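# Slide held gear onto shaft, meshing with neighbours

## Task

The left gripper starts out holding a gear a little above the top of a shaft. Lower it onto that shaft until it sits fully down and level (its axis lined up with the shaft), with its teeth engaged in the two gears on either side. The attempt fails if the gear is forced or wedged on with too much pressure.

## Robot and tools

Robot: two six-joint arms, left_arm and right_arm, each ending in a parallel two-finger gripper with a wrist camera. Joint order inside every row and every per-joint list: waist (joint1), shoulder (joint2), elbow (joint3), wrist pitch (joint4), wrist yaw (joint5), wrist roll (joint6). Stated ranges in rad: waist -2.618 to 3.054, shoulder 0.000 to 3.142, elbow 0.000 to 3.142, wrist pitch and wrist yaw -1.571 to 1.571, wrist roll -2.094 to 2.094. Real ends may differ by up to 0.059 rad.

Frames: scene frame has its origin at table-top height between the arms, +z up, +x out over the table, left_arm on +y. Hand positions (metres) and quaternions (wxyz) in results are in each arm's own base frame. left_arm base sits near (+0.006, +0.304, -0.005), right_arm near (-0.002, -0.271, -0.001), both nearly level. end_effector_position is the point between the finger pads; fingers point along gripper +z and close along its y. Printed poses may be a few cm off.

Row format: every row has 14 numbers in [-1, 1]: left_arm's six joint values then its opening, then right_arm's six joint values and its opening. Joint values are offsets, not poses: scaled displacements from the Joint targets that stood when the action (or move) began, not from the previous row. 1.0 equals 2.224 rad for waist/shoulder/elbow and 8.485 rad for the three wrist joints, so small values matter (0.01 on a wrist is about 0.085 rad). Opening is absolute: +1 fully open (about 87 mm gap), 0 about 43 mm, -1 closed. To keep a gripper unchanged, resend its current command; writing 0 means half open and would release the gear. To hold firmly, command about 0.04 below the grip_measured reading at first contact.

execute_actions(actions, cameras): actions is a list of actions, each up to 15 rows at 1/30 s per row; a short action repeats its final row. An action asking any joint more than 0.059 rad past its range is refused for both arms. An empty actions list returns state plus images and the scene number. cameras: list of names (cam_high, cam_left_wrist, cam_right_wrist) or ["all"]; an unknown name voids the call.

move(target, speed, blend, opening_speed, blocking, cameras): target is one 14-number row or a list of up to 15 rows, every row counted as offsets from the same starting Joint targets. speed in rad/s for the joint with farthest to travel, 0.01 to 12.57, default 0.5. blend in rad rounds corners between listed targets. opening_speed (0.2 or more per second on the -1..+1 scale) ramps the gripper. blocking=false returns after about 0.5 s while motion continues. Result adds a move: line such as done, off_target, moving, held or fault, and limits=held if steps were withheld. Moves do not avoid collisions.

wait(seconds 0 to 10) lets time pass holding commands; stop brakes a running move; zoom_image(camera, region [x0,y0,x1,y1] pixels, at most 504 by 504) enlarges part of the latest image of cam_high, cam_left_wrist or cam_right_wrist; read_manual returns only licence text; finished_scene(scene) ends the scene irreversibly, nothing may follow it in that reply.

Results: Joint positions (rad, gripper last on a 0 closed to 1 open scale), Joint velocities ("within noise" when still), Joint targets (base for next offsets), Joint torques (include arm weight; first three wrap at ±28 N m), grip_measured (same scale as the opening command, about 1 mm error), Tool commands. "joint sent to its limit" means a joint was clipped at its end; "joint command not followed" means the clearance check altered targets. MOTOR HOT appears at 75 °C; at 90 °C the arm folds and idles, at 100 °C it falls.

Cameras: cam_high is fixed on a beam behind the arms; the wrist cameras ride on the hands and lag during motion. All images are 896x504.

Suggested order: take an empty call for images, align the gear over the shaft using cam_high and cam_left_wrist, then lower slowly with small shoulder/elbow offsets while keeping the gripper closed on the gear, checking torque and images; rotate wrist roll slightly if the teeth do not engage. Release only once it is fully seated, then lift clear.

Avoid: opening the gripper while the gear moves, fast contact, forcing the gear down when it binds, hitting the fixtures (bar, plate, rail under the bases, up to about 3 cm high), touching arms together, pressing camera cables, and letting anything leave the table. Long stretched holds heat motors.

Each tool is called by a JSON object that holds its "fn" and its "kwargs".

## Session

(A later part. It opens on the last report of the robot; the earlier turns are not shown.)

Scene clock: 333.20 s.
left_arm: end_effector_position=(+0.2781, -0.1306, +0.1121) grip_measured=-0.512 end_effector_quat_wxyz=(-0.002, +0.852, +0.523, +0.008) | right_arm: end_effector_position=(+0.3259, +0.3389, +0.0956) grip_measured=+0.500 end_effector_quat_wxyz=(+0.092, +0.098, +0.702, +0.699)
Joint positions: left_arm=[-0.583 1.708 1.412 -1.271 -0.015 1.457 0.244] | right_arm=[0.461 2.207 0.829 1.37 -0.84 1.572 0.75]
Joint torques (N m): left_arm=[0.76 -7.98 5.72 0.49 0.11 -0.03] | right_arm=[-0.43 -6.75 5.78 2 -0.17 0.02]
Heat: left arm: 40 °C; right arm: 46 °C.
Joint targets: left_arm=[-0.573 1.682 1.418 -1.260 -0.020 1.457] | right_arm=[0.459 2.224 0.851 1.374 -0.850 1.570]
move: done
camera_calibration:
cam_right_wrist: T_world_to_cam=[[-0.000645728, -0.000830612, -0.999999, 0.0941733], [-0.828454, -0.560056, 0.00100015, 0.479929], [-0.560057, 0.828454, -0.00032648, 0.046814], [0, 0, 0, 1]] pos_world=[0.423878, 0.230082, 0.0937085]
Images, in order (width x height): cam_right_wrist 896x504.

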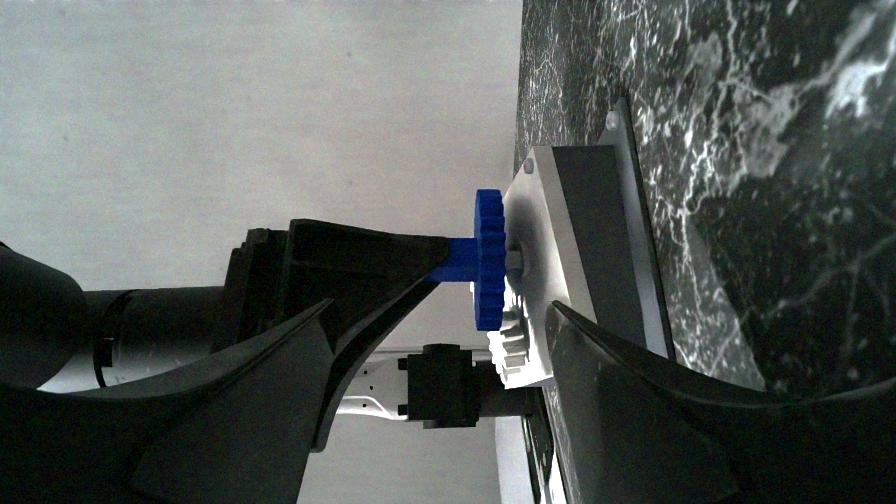

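{"fn": "wait", "kwargs": {"seconds": 0, "cameras": ["cam_left_wrist"]}}

{"fn": "zoom_image", "kwargs": {"camera": "cam_left_wrist", "region": [480, 100, 670, 290]}}

Scene clock: 357.00 s.
left_arm: end_effector_position=(+0.2781, -0.1306, +0.1121) grip_measured=-0.512 end_effector_quat_wxyz=(-0.002, +0.852, +0.523, +0.008) | right_arm: end_effector_position=(+0.3258, +0.3389, +0.0956) grip_measured=+0.500 end_effector_quat_wxyz=(+0.092, +0.098, +0.702, +0.699)
Joint positions: left_arm=[-0.583 1.708 1.412 -1.271 -0.015 1.457 0.244] | right_arm=[0.461 2.207 0.829 1.37 -0.841 1.572 0.75]
Joint torques (N m): left_arm=[0.8 -8.01 5.57 0.47 0.14 0] | right_arm=[-0.43 -6.74 5.78 2 -0.15 0.02]
Heat: left arm: 41 °C; right arm: 43 °C.
Joint targets: left_arm=[-0.573 1.682 1.418 -1.260 -0.020 1.457] | right_arm=[0.459 2.224 0.851 1.374 -0.850 1.570]
Tool commands: left_gripper/opening=-1.0 right_gripper/opening=+0.5
camera_calibration:
cam_left_wrist: T_world_to_cam=[[-0.890034, 0.455785, -0.00991686, 0.306704], [0.272796, 0.549879, 0.78944, -0.0732125], [0.365268, 0.699923, -0.613748, 0.200034], [0, 0, 0, 1]] pos_world=[0.219883, -0.239542, 0.183609]
Images, in order (width x height): cam_left_wrist 896x504.

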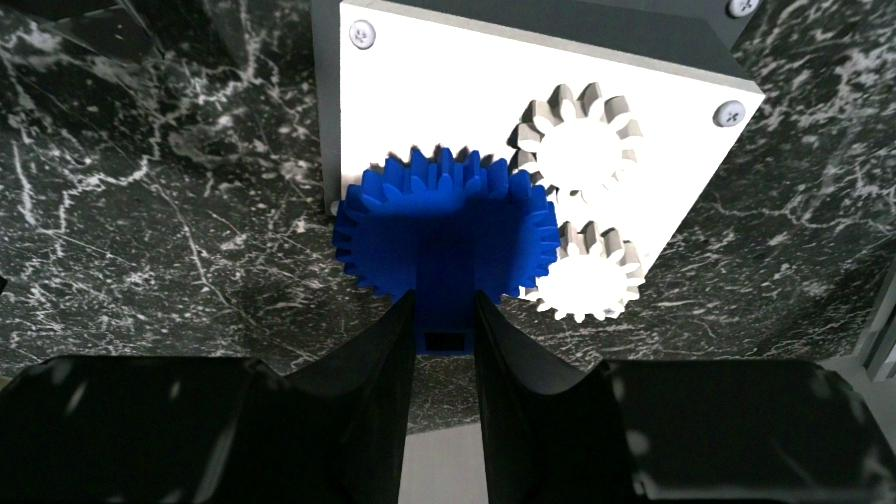

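Scaled by 2.653 from the camera's 896x504 image, which has a finer 1280x720 frame.

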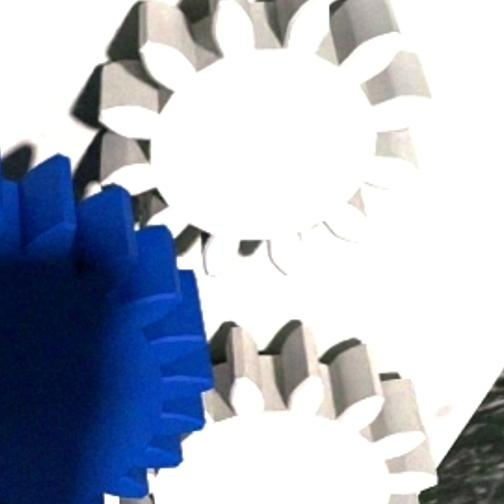

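{"fn": "move", "kwargs": {"target": [0,-0.0075,-0.0112,0.0015,0,0.0059,-1,0,0,0,0,0,0,0.5], "speed": 0.05}}

Scene clock: 370.97 s.
left_arm: end_effector_position=(+0.2780, -0.1304, +0.1126) grip_measured=-0.512 end_effector_quat_wxyz=(+0.000, +0.860, +0.510, +0.009) | right_arm: end_effector_position=(+0.3258, +0.3389, +0.0956) grip_measured=+0.500 end_effector_quat_wxyz=(+0.092, +0.098, +0.702, +0.699)
Joint positions: left_arm=[-0.583 1.698 1.403 -1.268 -0.015 1.487 0.244] | right_arm=[0.461 2.207 0.829 1.37 -0.841 1.572 0.75]
Joint torques (N m): left_arm=[0.72 -8.46 4.4 0.6 0.13 0.24] | right_arm=[-0.43 -6.74 5.78 2 -0.15 0.02]
Heat: left arm: 41 °C; right arm: 43 °C.
Joint targets: left_arm=[-0.573 1.665 1.394 -1.248 -0.020 1.508] | right_arm=[0.459 2.224 0.851 1.374 -0.850 1.570]
move: done

{"fn": "move", "kwargs": {"target": [0,0.0391,0.0270,-0.0085,0,-0.006,-1,0,0,0,0,0,0,0.5], "speed": 0.1}}

Scene clock: 385.30 s.
left_arm: end_effector_position=(+0.2785, -0.1308, +0.1117) grip_measured=-0.512 end_effector_quat_wxyz=(-0.014, +0.856, +0.517, +0.002) | right_arm: end_effector_position=(+0.3258, +0.3389, +0.0956) grip_measured=+0.500 end_effector_quat_wxyz=(+0.092, +0.098, +0.702, +0.699)
Joint positions: left_arm=[-0.583 1.733 1.439 -1.3 -0.015 1.471 0.244] | right_arm=[0.461 2.207 0.829 1.37 -0.841 1.572 0.75]
Joint torques (N m): left_arm=[0.75 -4.66 6.38 0.14 0.11 -0.17] | right_arm=[-0.43 -6.74 5.79 2 -0.16 0.02]
Heat: left arm: 40 °C; right arm: 42 °C.
Joint targets: left_arm=[-0.573 1.752 1.454 -1.320 -0.020 1.457] | right_arm=[0.459 2.224 0.851 1.374 -0.850 1.570]
move: done

{"fn": "move", "kwargs": {"target": [0,-0.0270,0.0,0.0,0,-0.002,-1,0,0,0,0,0,0,0.5], "speed": 0.1}}

Scene clock: 390.80 s.
left_arm: end_effector_position=(+0.2779, -0.1305, +0.1122) grip_measured=-0.512 end_effector_quat_wxyz=(-0.013, +0.852, +0.524, +0.002) | right_arm: end_effector_position=(+0.3258, +0.3389, +0.0956) grip_measured=+0.500 end_effector_quat_wxyz=(+0.092, +0.098, +0.702, +0.699)
Joint positions: left_arm=[-0.583 1.731 1.439 -1.3 -0.015 1.455 0.244] | right_arm=[0.461 2.207 0.829 1.37 -0.841 1.572 0.75]
Joint torques (N m): left_arm=[0.87 -9.24 6.37 0.16 0.13 -0.19] | right_arm=[-0.42 -6.74 5.78 2 -0.15 0.02]
Heat: left arm: 39 °C; right arm: 42 °C.
Joint targets: left_arm=[-0.573 1.692 1.454 -1.320 -0.020 1.440] | right_arm=[0.459 2.224 0.851 1.374 -0.850 1.570]
move: off_target (left_arm); left_arm: the shoulder is farthest, 0.039 rad from its target

{"fn": "move", "kwargs": {"target": [0,-0.0045,0.0,0.0,0,0,-1,0,0,0,0,0,0,0.5], "speed": 0.1}}

Scene clock: 394.47 s.
left_arm: end_effector_position=(+0.2778, -0.1305, +0.1151) grip_measured=-0.512 end_effector_quat_wxyz=(-0.008, +0.851, +0.525, +0.005) | right_arm: end_effector_position=(+0.3258, +0.3389, +0.0956) grip_measured=+0.500 end_effector_quat_wxyz=(+0.092, +0.098, +0.702, +0.699)
Joint positions: left_arm=[-0.583 1.721 1.439 -1.3 -0.015 1.454 0.244] | right_arm=[0.461 2.207 0.829 1.37 -0.841 1.572 0.75]
Joint torques (N m): left_arm=[0.77 -9.13 6.31 0.16 0.12 -0.17] | right_arm=[-0.43 -6.74 5.78 2 -0.15 0.02]
Heat: left arm: 39 °C; right arm: 42 °C.
Joint targets: left_arm=[-0.573 1.682 1.454 -1.320 -0.020 1.440] | right_arm=[0.459 2.224 0.851 1.374 -0.850 1.570]
move: off_target (left_arm); left_arm: the shoulder is farthest, 0.039 rad from its target

{"fn": "move", "kwargs": {"target": [[0,0.0148,0,0,0,0,-1,0,0,0,0,0,0,0.5],[0,0.0148,-0.0210,0.0072,0,0,-1,0,0,0,0,0,0,0.5]], "speed": 0.06, "cameras": ["cam_right_wrist"]}}

{"fn": "zoom_image", "kwargs": {"camera": "cam_right_wrist", "region": [410, 180, 570, 340]}}

Scene clock: 402.80 s.
left_arm: end_effector_position=(+0.2782, -0.1307, +0.1115) grip_measured=-0.512 end_effector_quat_wxyz=(-0.007, +0.851, +0.526, +0.005) | right_arm: end_effector_position=(+0.3258, +0.3389, +0.0956) grip_measured=+0.500 end_effector_quat_wxyz=(+0.092, +0.098, +0.702, +0.699)
Joint positions: left_arm=[-0.583 1.721 1.424 -1.283 -0.015 1.451 0.244] | right_arm=[0.461 2.207 0.829 1.37 -0.841 1.572 0.75]
Joint torques (N m): left_arm=[0.7 -6.53 3.75 0.6 0.15 -0.11] | right_arm=[-0.43 -6.74 5.79 2 -0.16 0.02]
Heat: left arm: 39 °C; right arm: 42 °C.
Joint targets: left_arm=[-0.573 1.715 1.407 -1.259 -0.020 1.440] | right_arm=[0.459 2.224 0.851 1.374 -0.850 1.570]
move: done
camera_calibration:
cam_right_wrist: T_world_to_cam=[[-0.000645129, -0.000831078, -0.999999, 0.0941732], [-0.82805, -0.560654, 0.00100015, 0.479952], [-0.560654, 0.82805, -0.00032648, 0.0470779], [0, 0, 0, 1]] pos_world=[0.423879, 0.230182, 0.0937085]
Images, in order (width x height): cam_right_wrist 896x504.

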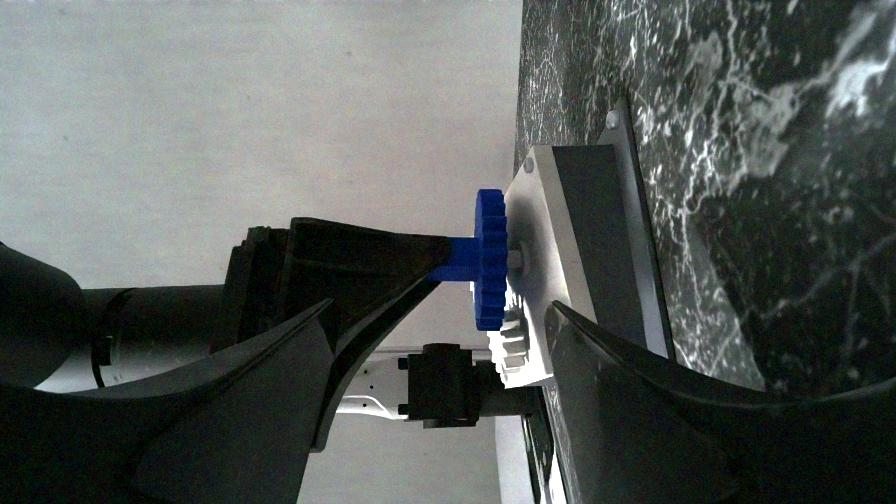

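Scaled by 3.150 from the camera's 896x504 image, which has a finer 1280x720 frame.

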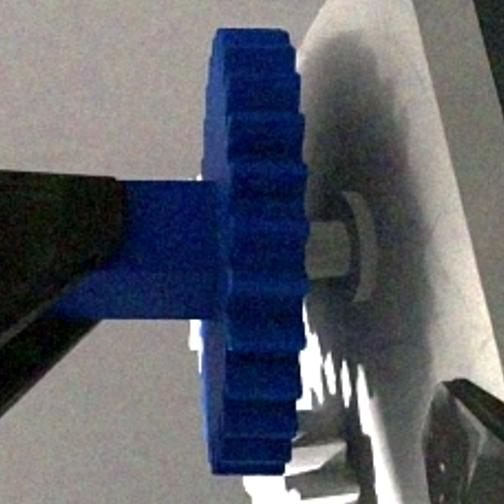

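{"fn": "move", "kwargs": {"target": [0,0,-0.0052,0.0014,0,0,-1,0,0,0,0,0,0,0.5], "speed": 0.06}}

Scene clock: 407.27 s.
left_arm: end_effector_position=(+0.2782, -0.1307, +0.1109) grip_measured=-0.512 end_effector_quat_wxyz=(-0.007, +0.850, +0.527, +0.005) | right_arm: end_effector_position=(+0.3258, +0.3389, +0.0956) grip_measured=+0.500 end_effector_quat_wxyz=(+0.092, +0.098, +0.702, +0.699)
Joint positions: left_arm=[-0.583 1.721 1.422 -1.28 -0.016 1.449 0.244] | right_arm=[0.461 2.207 0.829 1.37 -0.841 1.572 0.75]
Joint torques (N m): left_arm=[0.66 -6.45 2.93 0.7 0.13 -0.13] | right_arm=[-0.42 -6.74 5.78 2 -0.15 0.02]
Heat: left arm: 38 °C; right arm: 42 °C.
Joint targets: left_arm=[-0.573 1.715 1.395 -1.247 -0.020 1.440] | right_arm=[0.459 2.224 0.851 1.374 -0.850 1.570]
move: done

{"fn": "move", "kwargs": {"target": [0,0,-0.0010,0.0003,0,-0.0045,-1,0,0,0,0,0,0,0.5], "speed": 0.06}}

Scene clock: 410.60 s.
left_arm: end_effector_position=(+0.2780, -0.1304, +0.1109) grip_measured=-0.512 end_effector_quat_wxyz=(-0.006, +0.843, +0.538, +0.007) | right_arm: end_effector_position=(+0.3258, +0.3389, +0.0956) grip_measured=+0.500 end_effector_quat_wxyz=(+0.092, +0.098, +0.702, +0.699)
Joint positions: left_arm=[-0.583 1.721 1.422 -1.277 -0.017 1.423 0.244] | right_arm=[0.461 2.207 0.829 1.37 -0.841 1.572 0.75]
Joint torques (N m): left_arm=[0.77 -6.48 2.85 0.69 0.14 -0.28] | right_arm=[-0.43 -6.75 5.79 2 -0.15 0.02]
Heat: left arm: 38 °C; right arm: 42 °C.
Joint targets: left_arm=[-0.573 1.715 1.393 -1.244 -0.020 1.401] | right_arm=[0.459 2.224 0.851 1.374 -0.850 1.570]
move: done

{"fn": "wait", "kwargs": {"seconds": 0, "cameras": ["cam_left_wrist","cam_right_wrist"]}}

{"fn": "zoom_image", "kwargs": {"camera": "cam_left_wrist", "region": [490, 140, 590, 240]}}

{"fn": "zoom_image", "kwargs": {"camera": "cam_left_wrist", "region": [500, 220, 620, 340]}}

{"fn": "zoom_image", "kwargs": {"camera": "cam_right_wrist", "region": [460, 270, 560, 370]}}

Scene clock: 431.23 s.
left_arm: end_effector_position=(+0.2780, -0.1304, +0.1109) grip_measured=-0.512 end_effector_quat_wxyz=(-0.006, +0.843, +0.538, +0.007) | right_arm: end_effector_position=(+0.3258, +0.3389, +0.0956) grip_measured=+0.500 end_effector_quat_wxyz=(+0.092, +0.098, +0.702, +0.699)
Joint positions: left_arm=[-0.583 1.721 1.422 -1.277 -0.017 1.423 0.244] | right_arm=[0.461 2.207 0.829 1.37 -0.841 1.572 0.75]
Joint torques (N m): left_arm=[0.73 -6.49 2.78 0.67 0.13 -0.26] | right_arm=[-0.42 -6.74 5.79 2 -0.15 0.02]
Heat: left arm: 37 °C; right arm: 42 °C.
Joint targets: left_arm=[-0.573 1.715 1.393 -1.244 -0.020 1.402] | right_arm=[0.459 2.224 0.851 1.374 -0.850 1.570]
Tool commands: left_gripper/opening=-1.0 right_gripper/opening=+0.5
camera_calibration:
cam_left_wrist: T_world_to_cam=[[-0.904992, 0.425424, -0.00194513, 0.305824], [0.258859, 0.554279, 0.791055, -0.0681259], [0.337612, 0.715395, -0.611742, 0.208799], [0, 0, 0, 1]] pos_world=[0.22391, -0.241718, 0.182217]
cam_right_wrist: T_world_to_cam=[[-0.000645129, -0.000831078, -0.999999, 0.0941732], [-0.82805, -0.560654, 0.00100015, 0.479952], [-0.560654, 0.82805, -0.00032648, 0.0470779], [0, 0, 0, 1]] pos_world=[0.423879, 0.230182, 0.0937085]
Images, in order (width x height): cam_left_wrist 896x504, cam_right_wrist 896x504.

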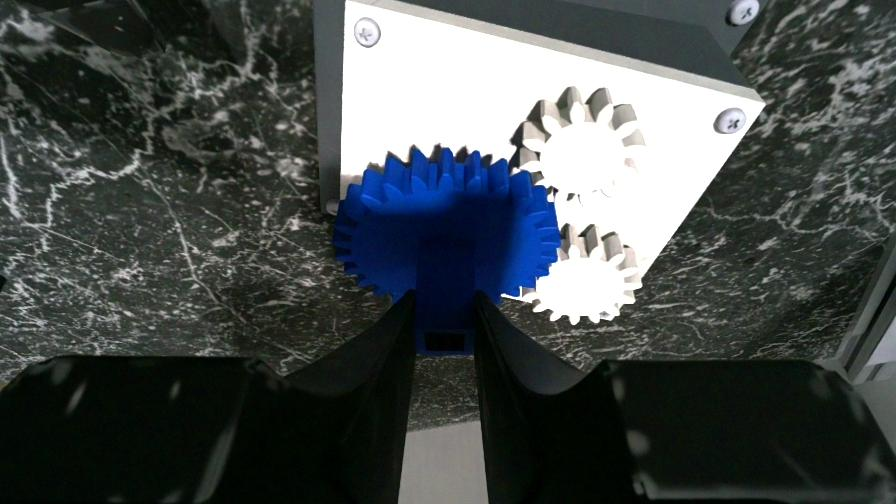

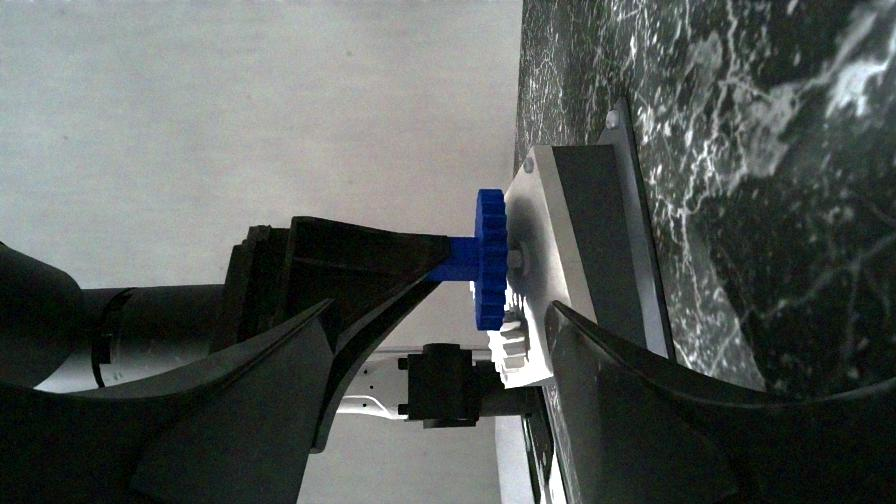

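Scaled by 5.040 from the camera's 896x504 image, which has a finer 1280x720 frame.

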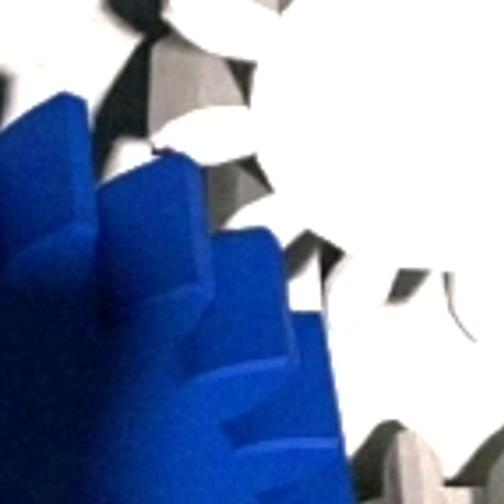

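Scaled by 4.200 from the camera's 896x504 image, which has a finer 1280x720 frame.

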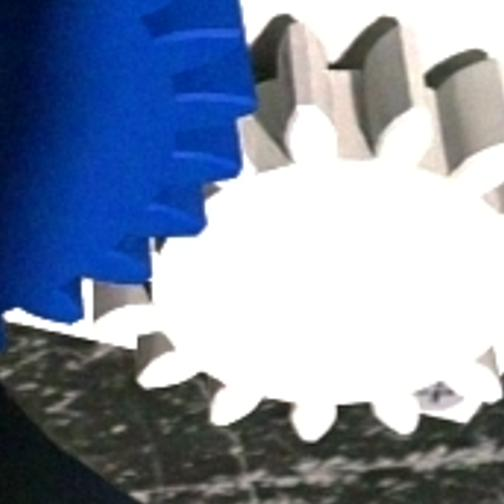

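Scaled by 5.040 from the camera's 896x504 image, which has a finer 1280x720 frame.

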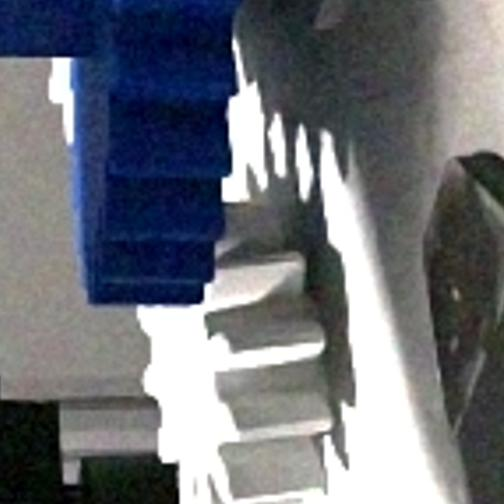

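{"fn": "move", "kwargs": {"target": [0,-0.0178,-0.0045,0.0002,0,0.0110,-1,0,0,0,0,0,0,0.5], "speed": 0.06}}

Scene clock: 459.53 s.
left_arm: end_effector_position=(+0.2778, -0.1302, +0.1121) grip_measured=-0.512 end_effector_quat_wxyz=(+0.001, +0.856, +0.517, +0.010) | right_arm: end_effector_position=(+0.3258, +0.3389, +0.0956) grip_measured=+0.500 end_effector_quat_wxyz=(+0.092, +0.098, +0.702, +0.699)
Joint positions: left_arm=[-0.583 1.697 1.4 -1.263 -0.016 1.473 0.244] | right_arm=[0.461 2.207 0.829 1.37 -0.841 1.572 0.75]
Joint torques (N m): left_arm=[0.77 -7.61 3.82 0.59 0.12 0.21] | right_arm=[-0.43 -6.75 5.78 2 -0.15 0.02]
Heat: left arm: 37 °C; right arm: 41 °C.
Joint targets: left_arm=[-0.573 1.675 1.383 -1.243 -0.020 1.495] | right_arm=[0.459 2.224 0.851 1.374 -0.850 1.570]
move: done

{"fn": "move", "kwargs": {"target": [0,0.0270,0.0045,-0.0028,0,0.0030,-1,0,0,0,0,0,0,0.5], "speed": 0.06}}

Scene clock: 471.67 s.
left_arm: end_effector_position=(+0.2782, -0.1301, +0.1107) grip_measured=-0.512 end_effector_quat_wxyz=(-0.003, +0.863, +0.505, +0.008) | right_arm: end_effector_position=(+0.3258, +0.3389, +0.0956) grip_measured=+0.500 end_effector_quat_wxyz=(+0.092, +0.098, +0.702, +0.699)
Joint positions: left_arm=[-0.583 1.702 1.4 -1.266 -0.017 1.499 0.244] | right_arm=[0.461 2.207 0.829 1.37 -0.841 1.572 0.75]
Joint torques (N m): left_arm=[0.8 -3.37 4.66 0.38 0.16 0.2] | right_arm=[-0.43 -6.74 5.78 2 -0.15 0.02]
Heat: left arm: 37 °C; right arm: 41 °C.
Joint targets: left_arm=[-0.573 1.735 1.393 -1.266 -0.020 1.520] | right_arm=[0.459 2.224 0.851 1.374 -0.850 1.570]
move: done

{"fn": "move", "kwargs": {"target": [0,0,-0.0070,0.0010,0,0.0030,-1,0,0,0,0,0,0,0.5], "speed": 0.06, "cameras": ["cam_left_wrist"]}}

{"fn": "zoom_image", "kwargs": {"camera": "cam_left_wrist", "region": [490, 140, 590, 240]}}

{"fn": "zoom_image", "kwargs": {"camera": "cam_left_wrist", "region": [500, 220, 620, 340]}}

Scene clock: 478.00 s.
left_arm: end_effector_position=(+0.2786, -0.1303, +0.1107) grip_measured=-0.512 end_effector_quat_wxyz=(-0.004, +0.869, +0.495, +0.008) | right_arm: end_effector_position=(+0.3258, +0.3389, +0.0956) grip_measured=+0.500 end_effector_quat_wxyz=(+0.092, +0.098, +0.702, +0.699)
Joint positions: left_arm=[-0.583 1.702 1.4 -1.268 -0.017 1.522 0.244] | right_arm=[0.461 2.207 0.829 1.37 -0.841 1.572 0.75]
Joint torques (N m): left_arm=[0.81 -3.32 3.43 0.47 0.17 0.22] | right_arm=[-0.43 -6.75 5.78 2 -0.15 0.02]
Heat: left arm: 37 °C; right arm: 41 °C.
Joint targets: left_arm=[-0.573 1.735 1.378 -1.258 -0.020 1.546] | right_arm=[0.459 2.224 0.851 1.374 -0.850 1.570]
move: done
camera_calibration:
cam_left_wrist: T_world_to_cam=[[-0.858809, 0.512266, -0.00554264, 0.305164], [0.309671, 0.527719, 0.790959, -0.0858377], [0.408107, 0.677566, -0.611844, 0.183755], [0, 0, 0, 1]] pos_world=[0.213667, -0.235533, 0.182015]
Images, in order (width x height): cam_left_wrist 896x504.

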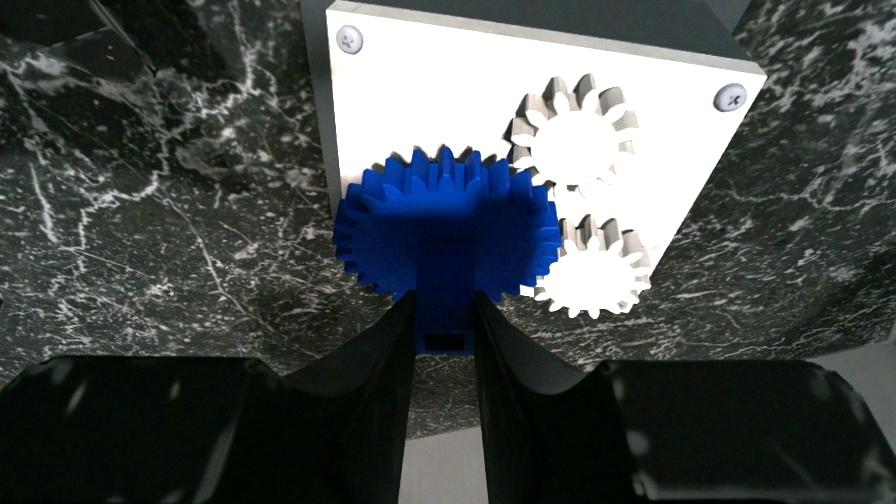

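Scaled by 5.040 from the camera's 896x504 image, which has a finer 1280x720 frame.

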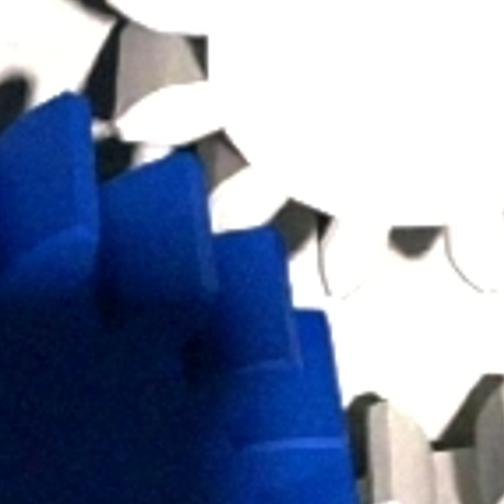

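Scaled by 4.200 from the camera's 896x504 image, which has a finer 1280x720 frame.

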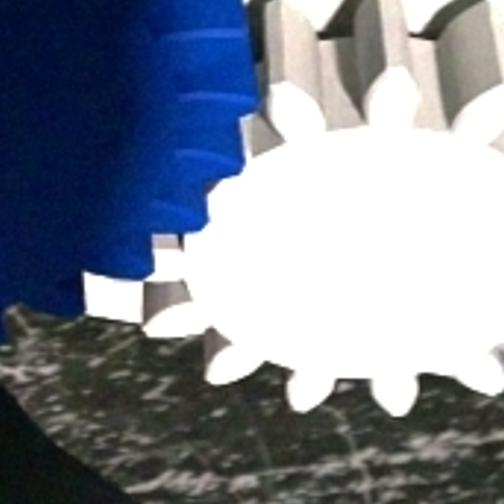

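{"fn": "move", "kwargs": {"target": [0,0,-0.0030,0.0007,0,-0.0090,-1,0,0,0,0,0,0,0.5], "speed": 0.06}}

Scene clock: 494.53 s.
left_arm: end_effector_position=(+0.2775, -0.1298, +0.1081) grip_measured=-0.512 end_effector_quat_wxyz=(-0.006, +0.861, +0.508, +0.007) | right_arm: end_effector_position=(+0.3258, +0.3389, +0.0956) grip_measured=+0.500 end_effector_quat_wxyz=(+0.092, +0.098, +0.702, +0.699)
Joint positions: left_arm=[-0.584 1.706 1.394 -1.262 -0.017 1.492 0.244] | right_arm=[0.461 2.207 0.829 1.37 -0.841 1.572 0.75]
Joint torques (N m): left_arm=[0.8 -3.64 3.36 0.48 0.17 -0.28] | right_arm=[-0.43 -6.75 5.78 2 -0.16 0.02]
Heat: left arm: 35 °C; right arm: 41 °C.
Joint targets: left_arm=[-0.573 1.736 1.371 -1.252 -0.020 1.469] | right_arm=[0.459 2.224 0.851 1.374 -0.850 1.570]
move: done

{"fn": "move", "kwargs": {"target": [0,0,-0.0090,0.0024,0,0.0020,-1,0,0,0,0,0,0,0.5], "speed": 0.06, "cameras": ["cam_right_wrist"]}}

{"fn": "zoom_image", "kwargs": {"camera": "cam_right_wrist", "region": [410, 180, 570, 340]}}

Scene clock: 499.37 s.
left_arm: end_effector_position=(+0.2774, -0.1298, +0.1074) grip_measured=-0.512 end_effector_quat_wxyz=(-0.006, +0.861, +0.508, +0.007) | right_arm: end_effector_position=(+0.3258, +0.3389, +0.0956) grip_measured=+0.500 end_effector_quat_wxyz=(+0.092, +0.098, +0.702, +0.699)
Joint positions: left_arm=[-0.584 1.706 1.391 -1.259 -0.017 1.492 0.244] | right_arm=[0.461 2.207 0.829 1.37 -0.841 1.572 0.75]
Joint torques (N m): left_arm=[0.76 -3.67 1.88 0.64 0.15 -0.09] | right_arm=[-0.43 -6.74 5.78 2 -0.15 0.01]
Heat: left arm: 35 °C; right arm: 41 °C.
Joint targets: left_arm=[-0.573 1.736 1.351 -1.232 -0.020 1.486] | right_arm=[0.459 2.224 0.851 1.374 -0.850 1.570]
move: off_target (left_arm); left_arm: the elbow is farthest, 0.040 rad from its target
camera_calibration:
cam_right_wrist: T_world_to_cam=[[-0.000645129, -0.000831078, -0.999999, 0.0941732], [-0.82805, -0.560654, 0.00100015, 0.479952], [-0.560654, 0.82805, -0.00032648, 0.0470779], [0, 0, 0, 1]] pos_world=[0.423879, 0.230182, 0.0937085]
Images, in order (width x height): cam_right_wrist 896x504.

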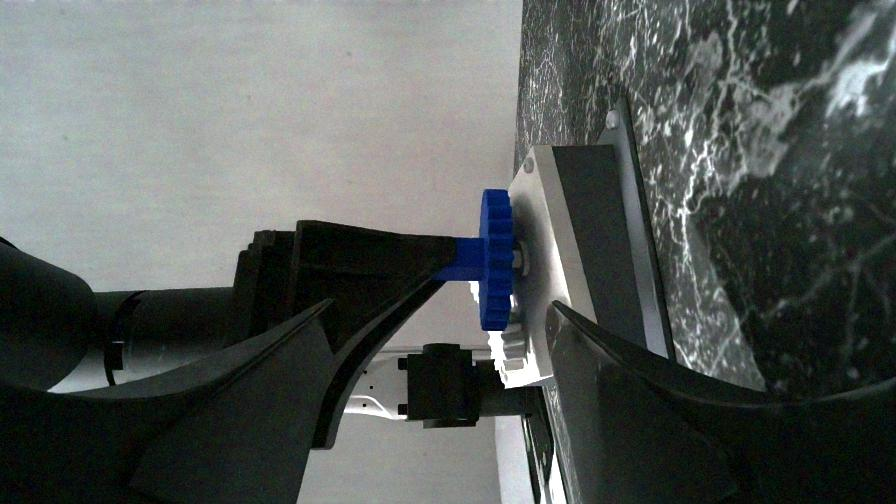

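Scaled by 3.150 from the camera's 896x504 image, which has a finer 1280x720 frame.

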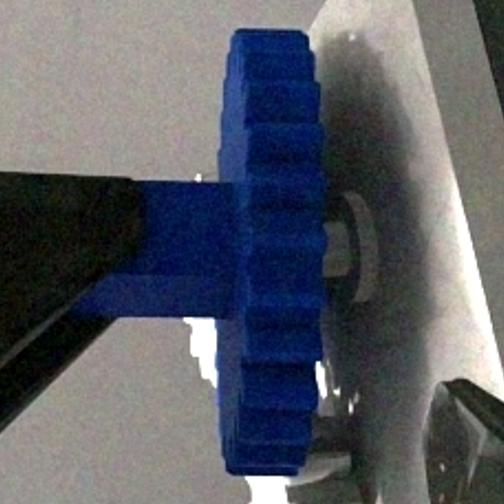

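{"fn": "move", "kwargs": {"target": [[-0.004,-0.0120,-0.0045,0.0012,0,0.0040,-1,0,0,0,0,0,0,0.5],[-0.004,-0.0120,-0.0045,0.0012,0,-0.0030,-1,0,0,0,0,0,0,0.5]], "speed": 0.1}}

Scene clock: 506.03 s.
left_arm: end_effector_position=(+0.2770, -0.1299, +0.1075) grip_measured=-0.512 end_effector_quat_wxyz=(-0.002, +0.861, +0.508, +0.011) | right_arm: end_effector_position=(+0.3258, +0.3389, +0.0956) grip_measured=+0.500 end_effector_quat_wxyz=(+0.092, +0.098, +0.702, +0.699)
Joint positions: left_arm=[-0.587 1.696 1.379 -1.247 -0.021 1.488 0.244] | right_arm=[0.461 2.207 0.829 1.37 -0.841 1.572 0.75]
Joint torques (N m): left_arm=[0.25 -4.83 2.19 0.66 0.21 -0.32] | right_arm=[-0.43 -6.74 5.79 2 -0.15 0.02]
Heat: left arm: 35 °C; right arm: 41 °C.
Joint targets: left_arm=[-0.582 1.709 1.341 -1.221 -0.020 1.461] | right_arm=[0.459 2.224 0.851 1.374 -0.850 1.570]
move: off_target (left_arm); left_arm: the elbow is farthest, 0.038 rad from its target

{"fn": "move", "kwargs": {"target": [[0.002,0.0162,0,-0.0040,0,0.0010,-1,0,0,0,0,0,0,0.5],[-0.006,0.0162,-0.002,-0.0030,0,0.0040,-1,0,0,0,0,0,0,0.5],[0.004,0.0162,-0.002,-0.0045,0,-0.0010,-1,0,0,0,0,0,0,0.5]], "speed": 0.1}}

Scene clock: 514.63 s.
left_arm: end_effector_position=(+0.2763, -0.1298, +0.1072) grip_measured=-0.512 end_effector_quat_wxyz=(-0.006, +0.862, +0.507, +0.016) | right_arm: end_effector_position=(+0.3258, +0.3389, +0.0956) grip_measured=+0.500 end_effector_quat_wxyz=(+0.092, +0.098, +0.702, +0.699)
Joint positions: left_arm=[-0.595 1.696 1.375 -1.247 -0.034 1.482 0.244] | right_arm=[0.461 2.207 0.829 1.37 -0.841 1.572 0.75]
Joint torques (N m): left_arm=[1.85 -2.03 2.1 0.28 0.36 -0.33] | right_arm=[-0.43 -6.75 5.79 2 -0.15 0.02]
Heat: left arm: 35 °C; right arm: 41 °C.
Joint targets: left_arm=[-0.573 1.745 1.337 -1.259 -0.020 1.452] | right_arm=[0.459 2.224 0.851 1.374 -0.850 1.570]
move: off_target (left_arm); left_arm: the shoulder is farthest, 0.049 rad from its target

{"fn": "move", "kwargs": {"target": [0.007,0,0.0045,-0.0025,0.0020,0.0030,-1,0,0,0,0,0,0,0.5], "speed": 0.1}}

Scene clock: 518.27 s.
left_arm: end_effector_position=(+0.2763, -0.1296, +0.1068) grip_measured=-0.512 end_effector_quat_wxyz=(-0.003, +0.861, +0.509, +0.012) | right_arm: end_effector_position=(+0.3258, +0.3389, +0.0956) grip_measured=+0.500 end_effector_quat_wxyz=(+0.092, +0.098, +0.702, +0.699)
Joint positions: left_arm=[-0.589 1.696 1.376 -1.247 -0.025 1.484 0.244] | right_arm=[0.461 2.207 0.829 1.37 -0.841 1.572 0.75]
Joint torques (N m): left_arm=[2.76 -1.92 2.89 0.07 0.45 -0.09] | right_arm=[-0.43 -6.74 5.78 2 -0.15 0.02]
Heat: left arm: 35 °C; right arm: 41 °C.
Joint targets: left_arm=[-0.558 1.745 1.346 -1.280 -0.003 1.478] | right_arm=[0.459 2.224 0.851 1.374 -0.850 1.570]
move: off_target (left_arm); left_arm: the shoulder is farthest, 0.049 rad from its target

{"fn": "move", "kwargs": {"target": [[-0.009,-0.0150,0.008,0.0015,-0.001,0.0006,-1,0,0,0,0,0,0,0.5],[-0.009,-0.0150,0.008,0.0015,-0.001,0.0006,-0.3,0,0,0,0,0,0,0.5]], "speed": 0.1, "opening_speed": 0.4, "cameras": ["cam_left_wrist","cam_right_wrist"]}}

{"fn": "zoom_image", "kwargs": {"camera": "cam_right_wrist", "region": [410, 180, 570, 340]}}

Scene clock: 526.87 s.
left_arm: end_effector_position=(+0.2756, -0.1297, +0.1056) grip_measured=-0.300 end_effector_quat_wxyz=(-0.004, +0.860, +0.509, +0.009) | right_arm: end_effector_position=(+0.3258, +0.3389, +0.0956) grip_measured=+0.500 end_effector_quat_wxyz=(+0.092, +0.098, +0.702, +0.699)
Joint positions: left_arm=[-0.588 1.698 1.375 -1.247 -0.02 1.484 0.35] | right_arm=[0.461 2.207 0.829 1.37 -0.841 1.572 0.75]
Joint torques (N m): left_arm=[0.92 -4.9 4.31 0.15 0.28 -0.04] | right_arm=[-0.42 -6.74 5.78 2 -0.15 0.02]
Heat: left arm: 34 °C; right arm: 41 °C.
Joint targets: left_arm=[-0.578 1.711 1.364 -1.268 -0.011 1.483] | right_arm=[0.459 2.224 0.851 1.374 -0.850 1.570]
move: done
camera_calibration:
cam_left_wrist: T_world_to_cam=[[-0.87495, 0.484175, -0.00609196, 0.303195], [0.291185, 0.536168, 0.792297, -0.0750636], [0.386877, 0.691446, -0.610105, 0.18898], [0, 0, 0, 1]] pos_world=[0.214025, -0.237222, 0.176618]
cam_right_wrist: T_world_to_cam=[[-0.000645129, -0.000831078, -0.999999, 0.0941732], [-0.82805, -0.560654, 0.00100015, 0.479952], [-0.560654, 0.82805, -0.00032648, 0.0470779], [0, 0, 0, 1]] pos_world=[0.423879, 0.230182, 0.0937085]
Images, in order (width x height): cam_left_wrist 896x504, cam_right_wrist 896x504.

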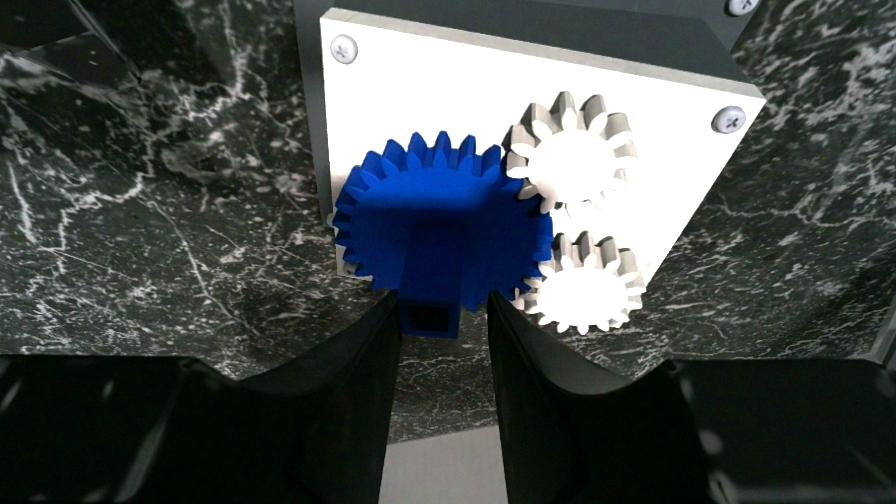

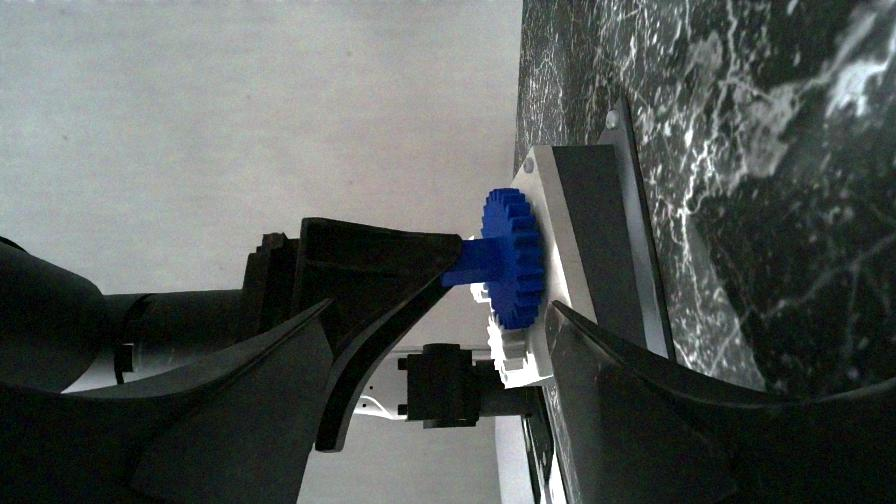

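Scaled by 3.150 from the camera's 896x504 image, which has a finer 1280x720 frame.

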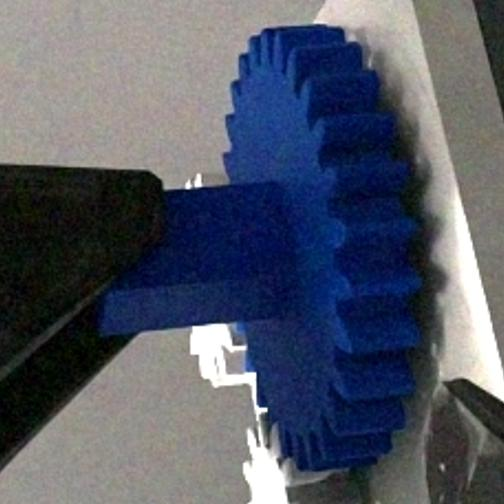

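{"fn": "move", "kwargs": {"target": [0,0,0,0,0,0,-0.8,0,0,0,0,0,0,0.5], "opening_speed": 0.4, "cameras": ["cam_left_wrist","cam_right_wrist"]}}

{"fn": "zoom_image", "kwargs": {"camera": "cam_right_wrist", "region": [410, 180, 570, 340]}}

Scene clock: 536.47 s.
left_arm: end_effector_position=(+0.2759, -0.1300, +0.1056) grip_measured=-0.511 end_effector_quat_wxyz=(-0.004, +0.860, +0.509, +0.009) | right_arm: end_effector_position=(+0.3258, +0.3389, +0.0956) grip_measured=+0.500 end_effector_quat_wxyz=(+0.092, +0.098, +0.702, +0.699)
Joint positions: left_arm=[-0.588 1.698 1.375 -1.246 -0.02 1.484 0.244] | right_arm=[0.461 2.207 0.829 1.37 -0.841 1.572 0.75]
Joint torques (N m): left_arm=[0.91 -4.86 4.31 0.16 0.27 -0.03] | right_arm=[-0.42 -6.74 5.79 2 -0.15 0.02]
Heat: left arm: 34 °C; right arm: 41 °C.
Joint targets: left_arm=[-0.578 1.711 1.364 -1.268 -0.011 1.483] | right_arm=[0.459 2.224 0.851 1.374 -0.850 1.570]
move: done
camera_calibration:
cam_left_wrist: T_world_to_cam=[[-0.874966, 0.484125, -0.00753679, 0.30367], [0.290182, 0.536783, 0.792249, -0.0746979], [0.387594, 0.691004, -0.610151, 0.188721], [0, 0, 0, 1]] pos_world=[0.21423, -0.237325, 0.176617]
cam_right_wrist: T_world_to_cam=[[-0.000645129, -0.000831078, -0.999999, 0.0941732], [-0.82805, -0.560654, 0.00100015, 0.479952], [-0.560654, 0.82805, -0.00032648, 0.0470779], [0, 0, 0, 1]] pos_world=[0.423879, 0.230182, 0.0937085]
Images, in order (width x height): cam_left_wrist 896x504, cam_right_wrist 896x504.

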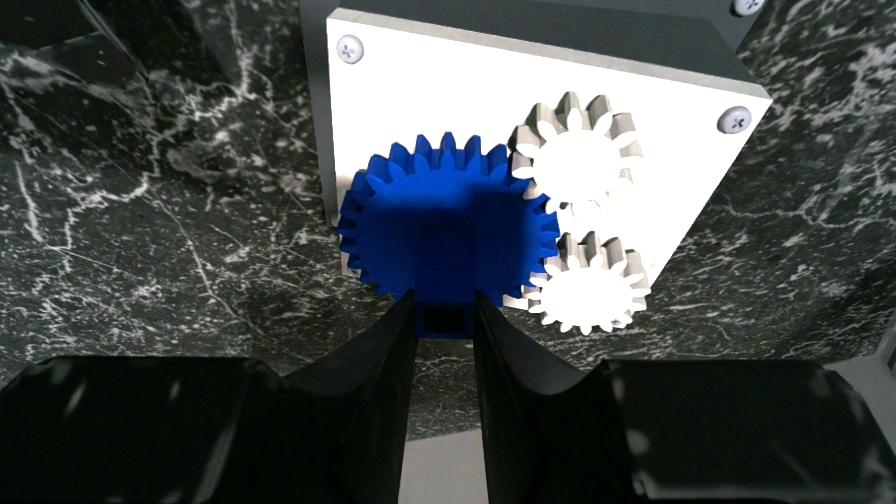

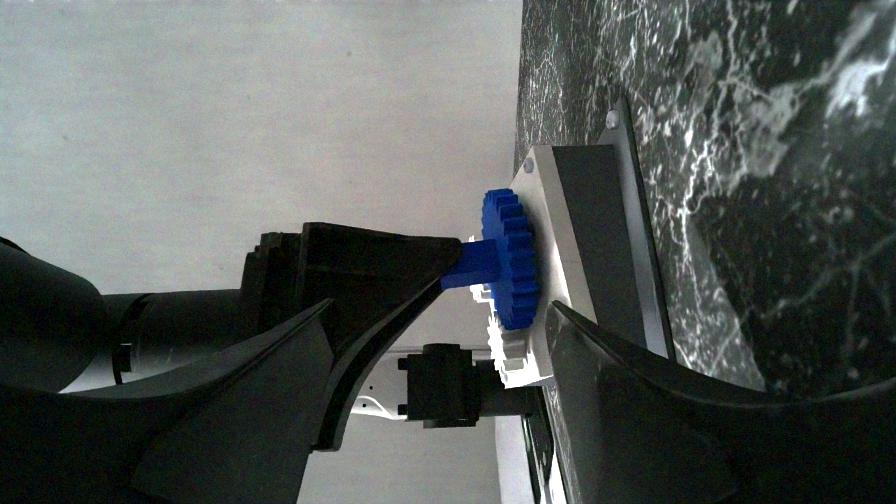

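Scaled by 3.150 from the camera's 896x504 image, which has a finer 1280x720 frame.

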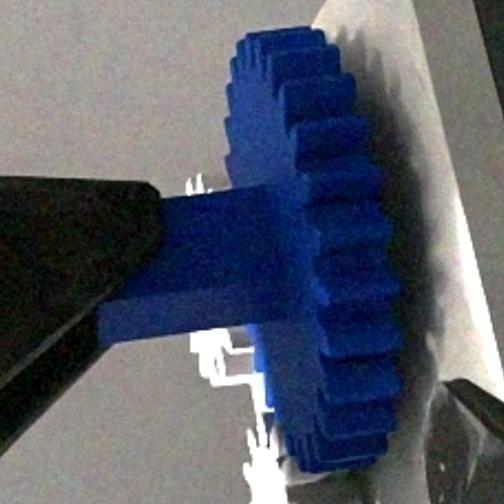

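{"fn": "zoom_image", "kwargs": {"camera": "cam_left_wrist", "region": [480, 110, 660, 330]}}

{"fn": "zoom_image", "kwargs": {"camera": "cam_right_wrist", "region": [460, 220, 580, 400]}}

Scaled by 2.291 from the camera's 896x504 image, which has a finer 1280x720 frame.

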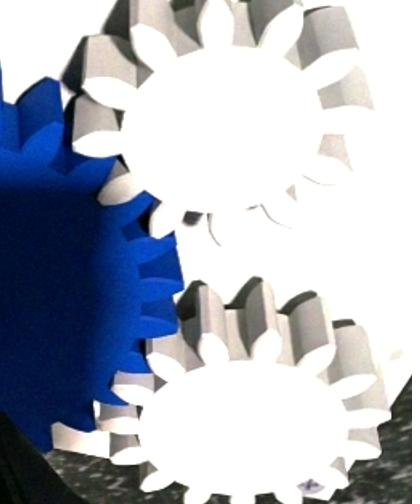

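Scaled by 2.800 from the camera's 896x504 image, which has a finer 1280x720 frame.

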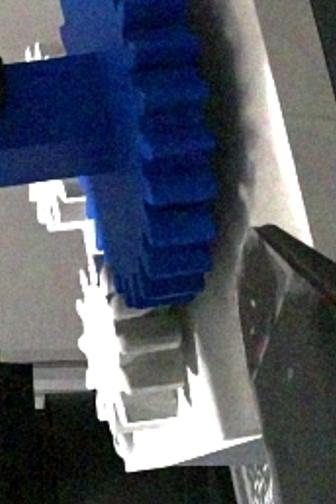

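{"fn": "move", "kwargs": {"target": [0,0.0090,-0.0110,0.0030,0,0,-0.8,0,0,0,0,0,0,0.5], "speed": 0.06, "cameras": ["cam_right_wrist"]}}

{"fn": "zoom_image", "kwargs": {"camera": "cam_right_wrist", "region": [410, 180, 570, 340]}}

Scene clock: 550.53 s.
left_arm: end_effector_position=(+0.2764, -0.1303, +0.1046) grip_measured=-0.511 end_effector_quat_wxyz=(-0.003, +0.860, +0.509, +0.010) | right_arm: end_effector_position=(+0.3258, +0.3389, +0.0956) grip_measured=+0.500 end_effector_quat_wxyz=(+0.092, +0.098, +0.702, +0.699)
Joint positions: left_arm=[-0.588 1.698 1.371 -1.239 -0.02 1.484 0.244] | right_arm=[0.461 2.207 0.829 1.37 -0.841 1.572 0.75]
Joint torques (N m): left_arm=[0.69 -3.25 2.7 0.35 0.29 -0.04] | right_arm=[-0.43 -6.74 5.78 2 -0.15 0.02]
Heat: left arm: 34 °C; right arm: 41 °C.
Joint targets: left_arm=[-0.578 1.731 1.340 -1.242 -0.011 1.483] | right_arm=[0.459 2.224 0.851 1.374 -0.850 1.570]
move: done
camera_calibration:
cam_right_wrist: T_world_to_cam=[[-0.000645129, -0.000831078, -0.999999, 0.0941732], [-0.82805, -0.560654, 0.00100015, 0.479952], [-0.560654, 0.82805, -0.00032648, 0.0470779], [0, 0, 0, 1]] pos_world=[0.423879, 0.230182, 0.0937085]
Images, in order (width x height): cam_right_wrist 896x504.

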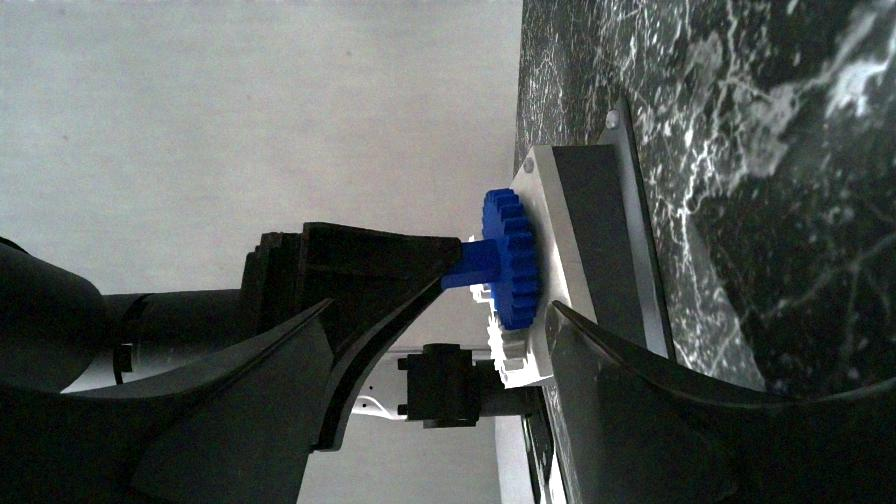

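Scaled by 3.150 from the camera's 896x504 image, which has a finer 1280x720 frame.

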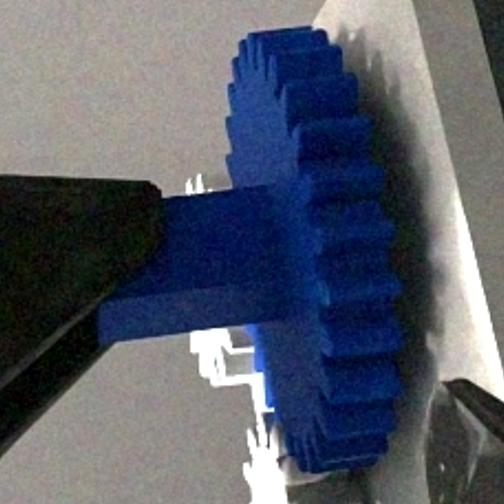

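{"fn": "move", "kwargs": {"target": [[0,0,0,0,0,0.0075,-0.8,0,0,0,0,0,0,0.5],[0,0,0,0,0,-0.0075,-0.8,0,0,0,0,0,0,0.5],[0,0,0,0,0,0.0025,-0.8,0,0,0,0,0,0,0.5]], "speed": 0.15, "cameras": ["cam_left_wrist","cam_right_wrist"]}}

{"fn": "zoom_image", "kwargs": {"camera": "cam_right_wrist", "region": [410, 180, 570, 340]}}

{"fn": "zoom_image", "kwargs": {"camera": "cam_left_wrist", "region": [480, 110, 660, 330]}}

Scene clock: 575.03 s.
left_arm: end_effector_position=(+0.2771, -0.1304, +0.1047) grip_measured=-0.511 end_effector_quat_wxyz=(-0.001, +0.859, +0.511, +0.011) | right_arm: end_effector_position=(+0.3258, +0.3389, +0.0956) grip_measured=+0.500 end_effector_quat_wxyz=(+0.092, +0.098, +0.702, +0.699)
Joint positions: left_arm=[-0.588 1.698 1.371 -1.236 -0.022 1.481 0.244] | right_arm=[0.461 2.207 0.829 1.37 -0.841 1.572 0.75]
Joint torques (N m): left_arm=[0.76 -3.32 2.61 0.32 0.32 0.23] | right_arm=[-0.43 -6.74 5.78 2 -0.15 0.02]
Heat: left arm: 33 °C; right arm: 40 °C.
Joint targets: left_arm=[-0.578 1.731 1.340 -1.243 -0.011 1.504] | right_arm=[0.459 2.224 0.851 1.374 -0.850 1.570]
move: done
camera_calibration:
cam_left_wrist: T_world_to_cam=[[-0.876702, 0.480833, -0.013884, 0.305727], [0.283241, 0.539332, 0.793029, -0.0718879], [0.388803, 0.691318, -0.609026, 0.187613], [0, 0, 0, 1]] pos_world=[0.215449, -0.237932, 0.175515]
cam_right_wrist: T_world_to_cam=[[-0.000645129, -0.000831078, -0.999999, 0.0941732], [-0.82805, -0.560654, 0.00100015, 0.479952], [-0.560654, 0.82805, -0.00032648, 0.0470779], [0, 0, 0, 1]] pos_world=[0.423879, 0.230182, 0.0937085]
Images, in order (width x height): cam_left_wrist 896x504, cam_right_wrist 896x504.

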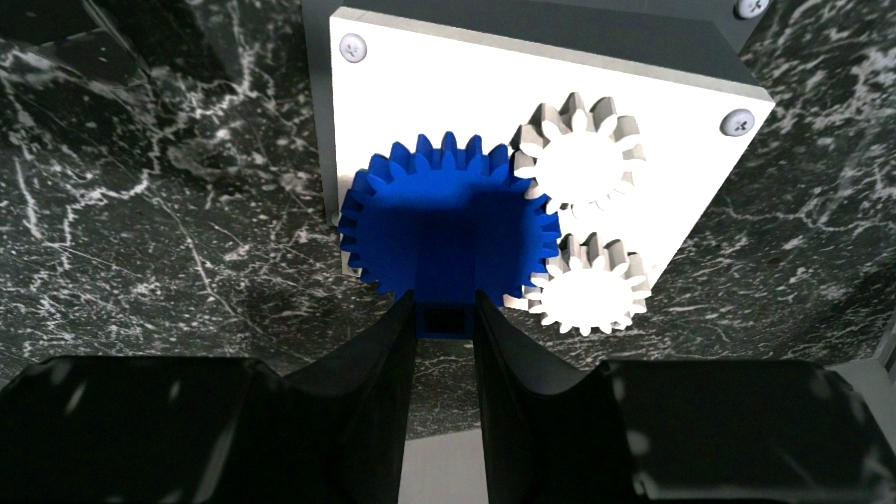

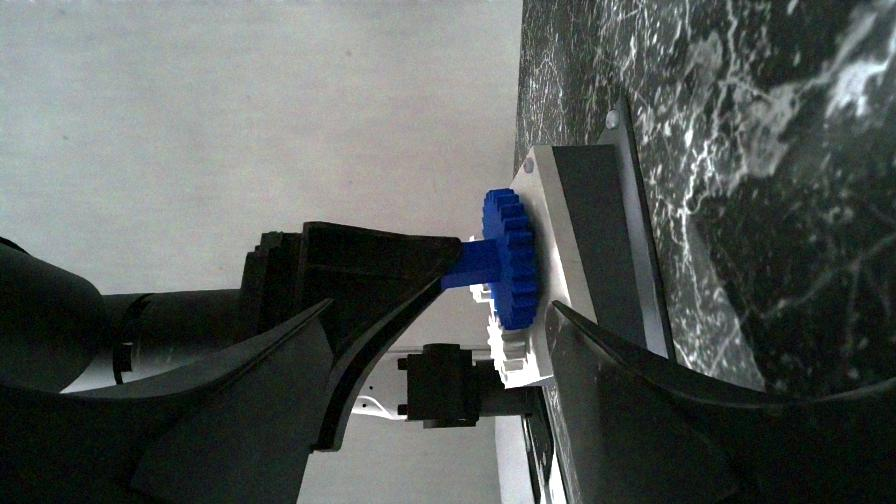

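Scaled by 3.150 from the camera's 896x504 image, which has a finer 1280x720 frame.

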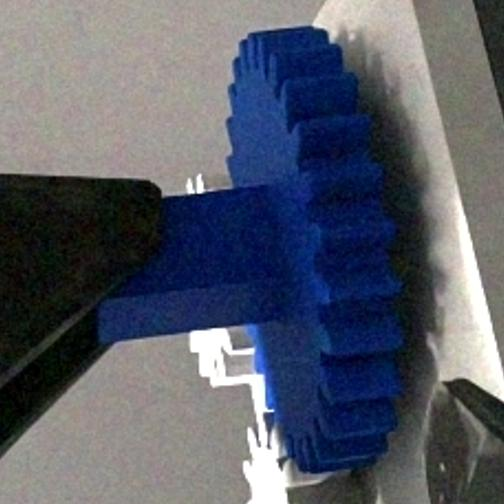

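Scaled by 2.291 from the camera's 896x504 image, which has a finer 1280x720 frame.

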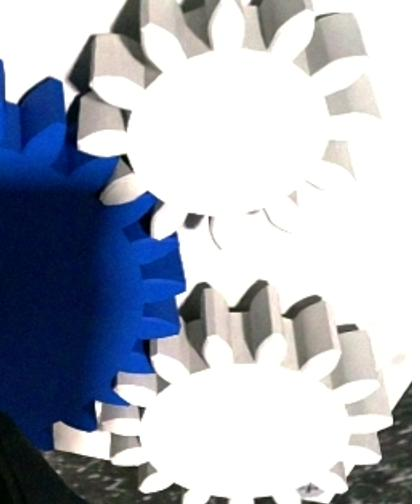

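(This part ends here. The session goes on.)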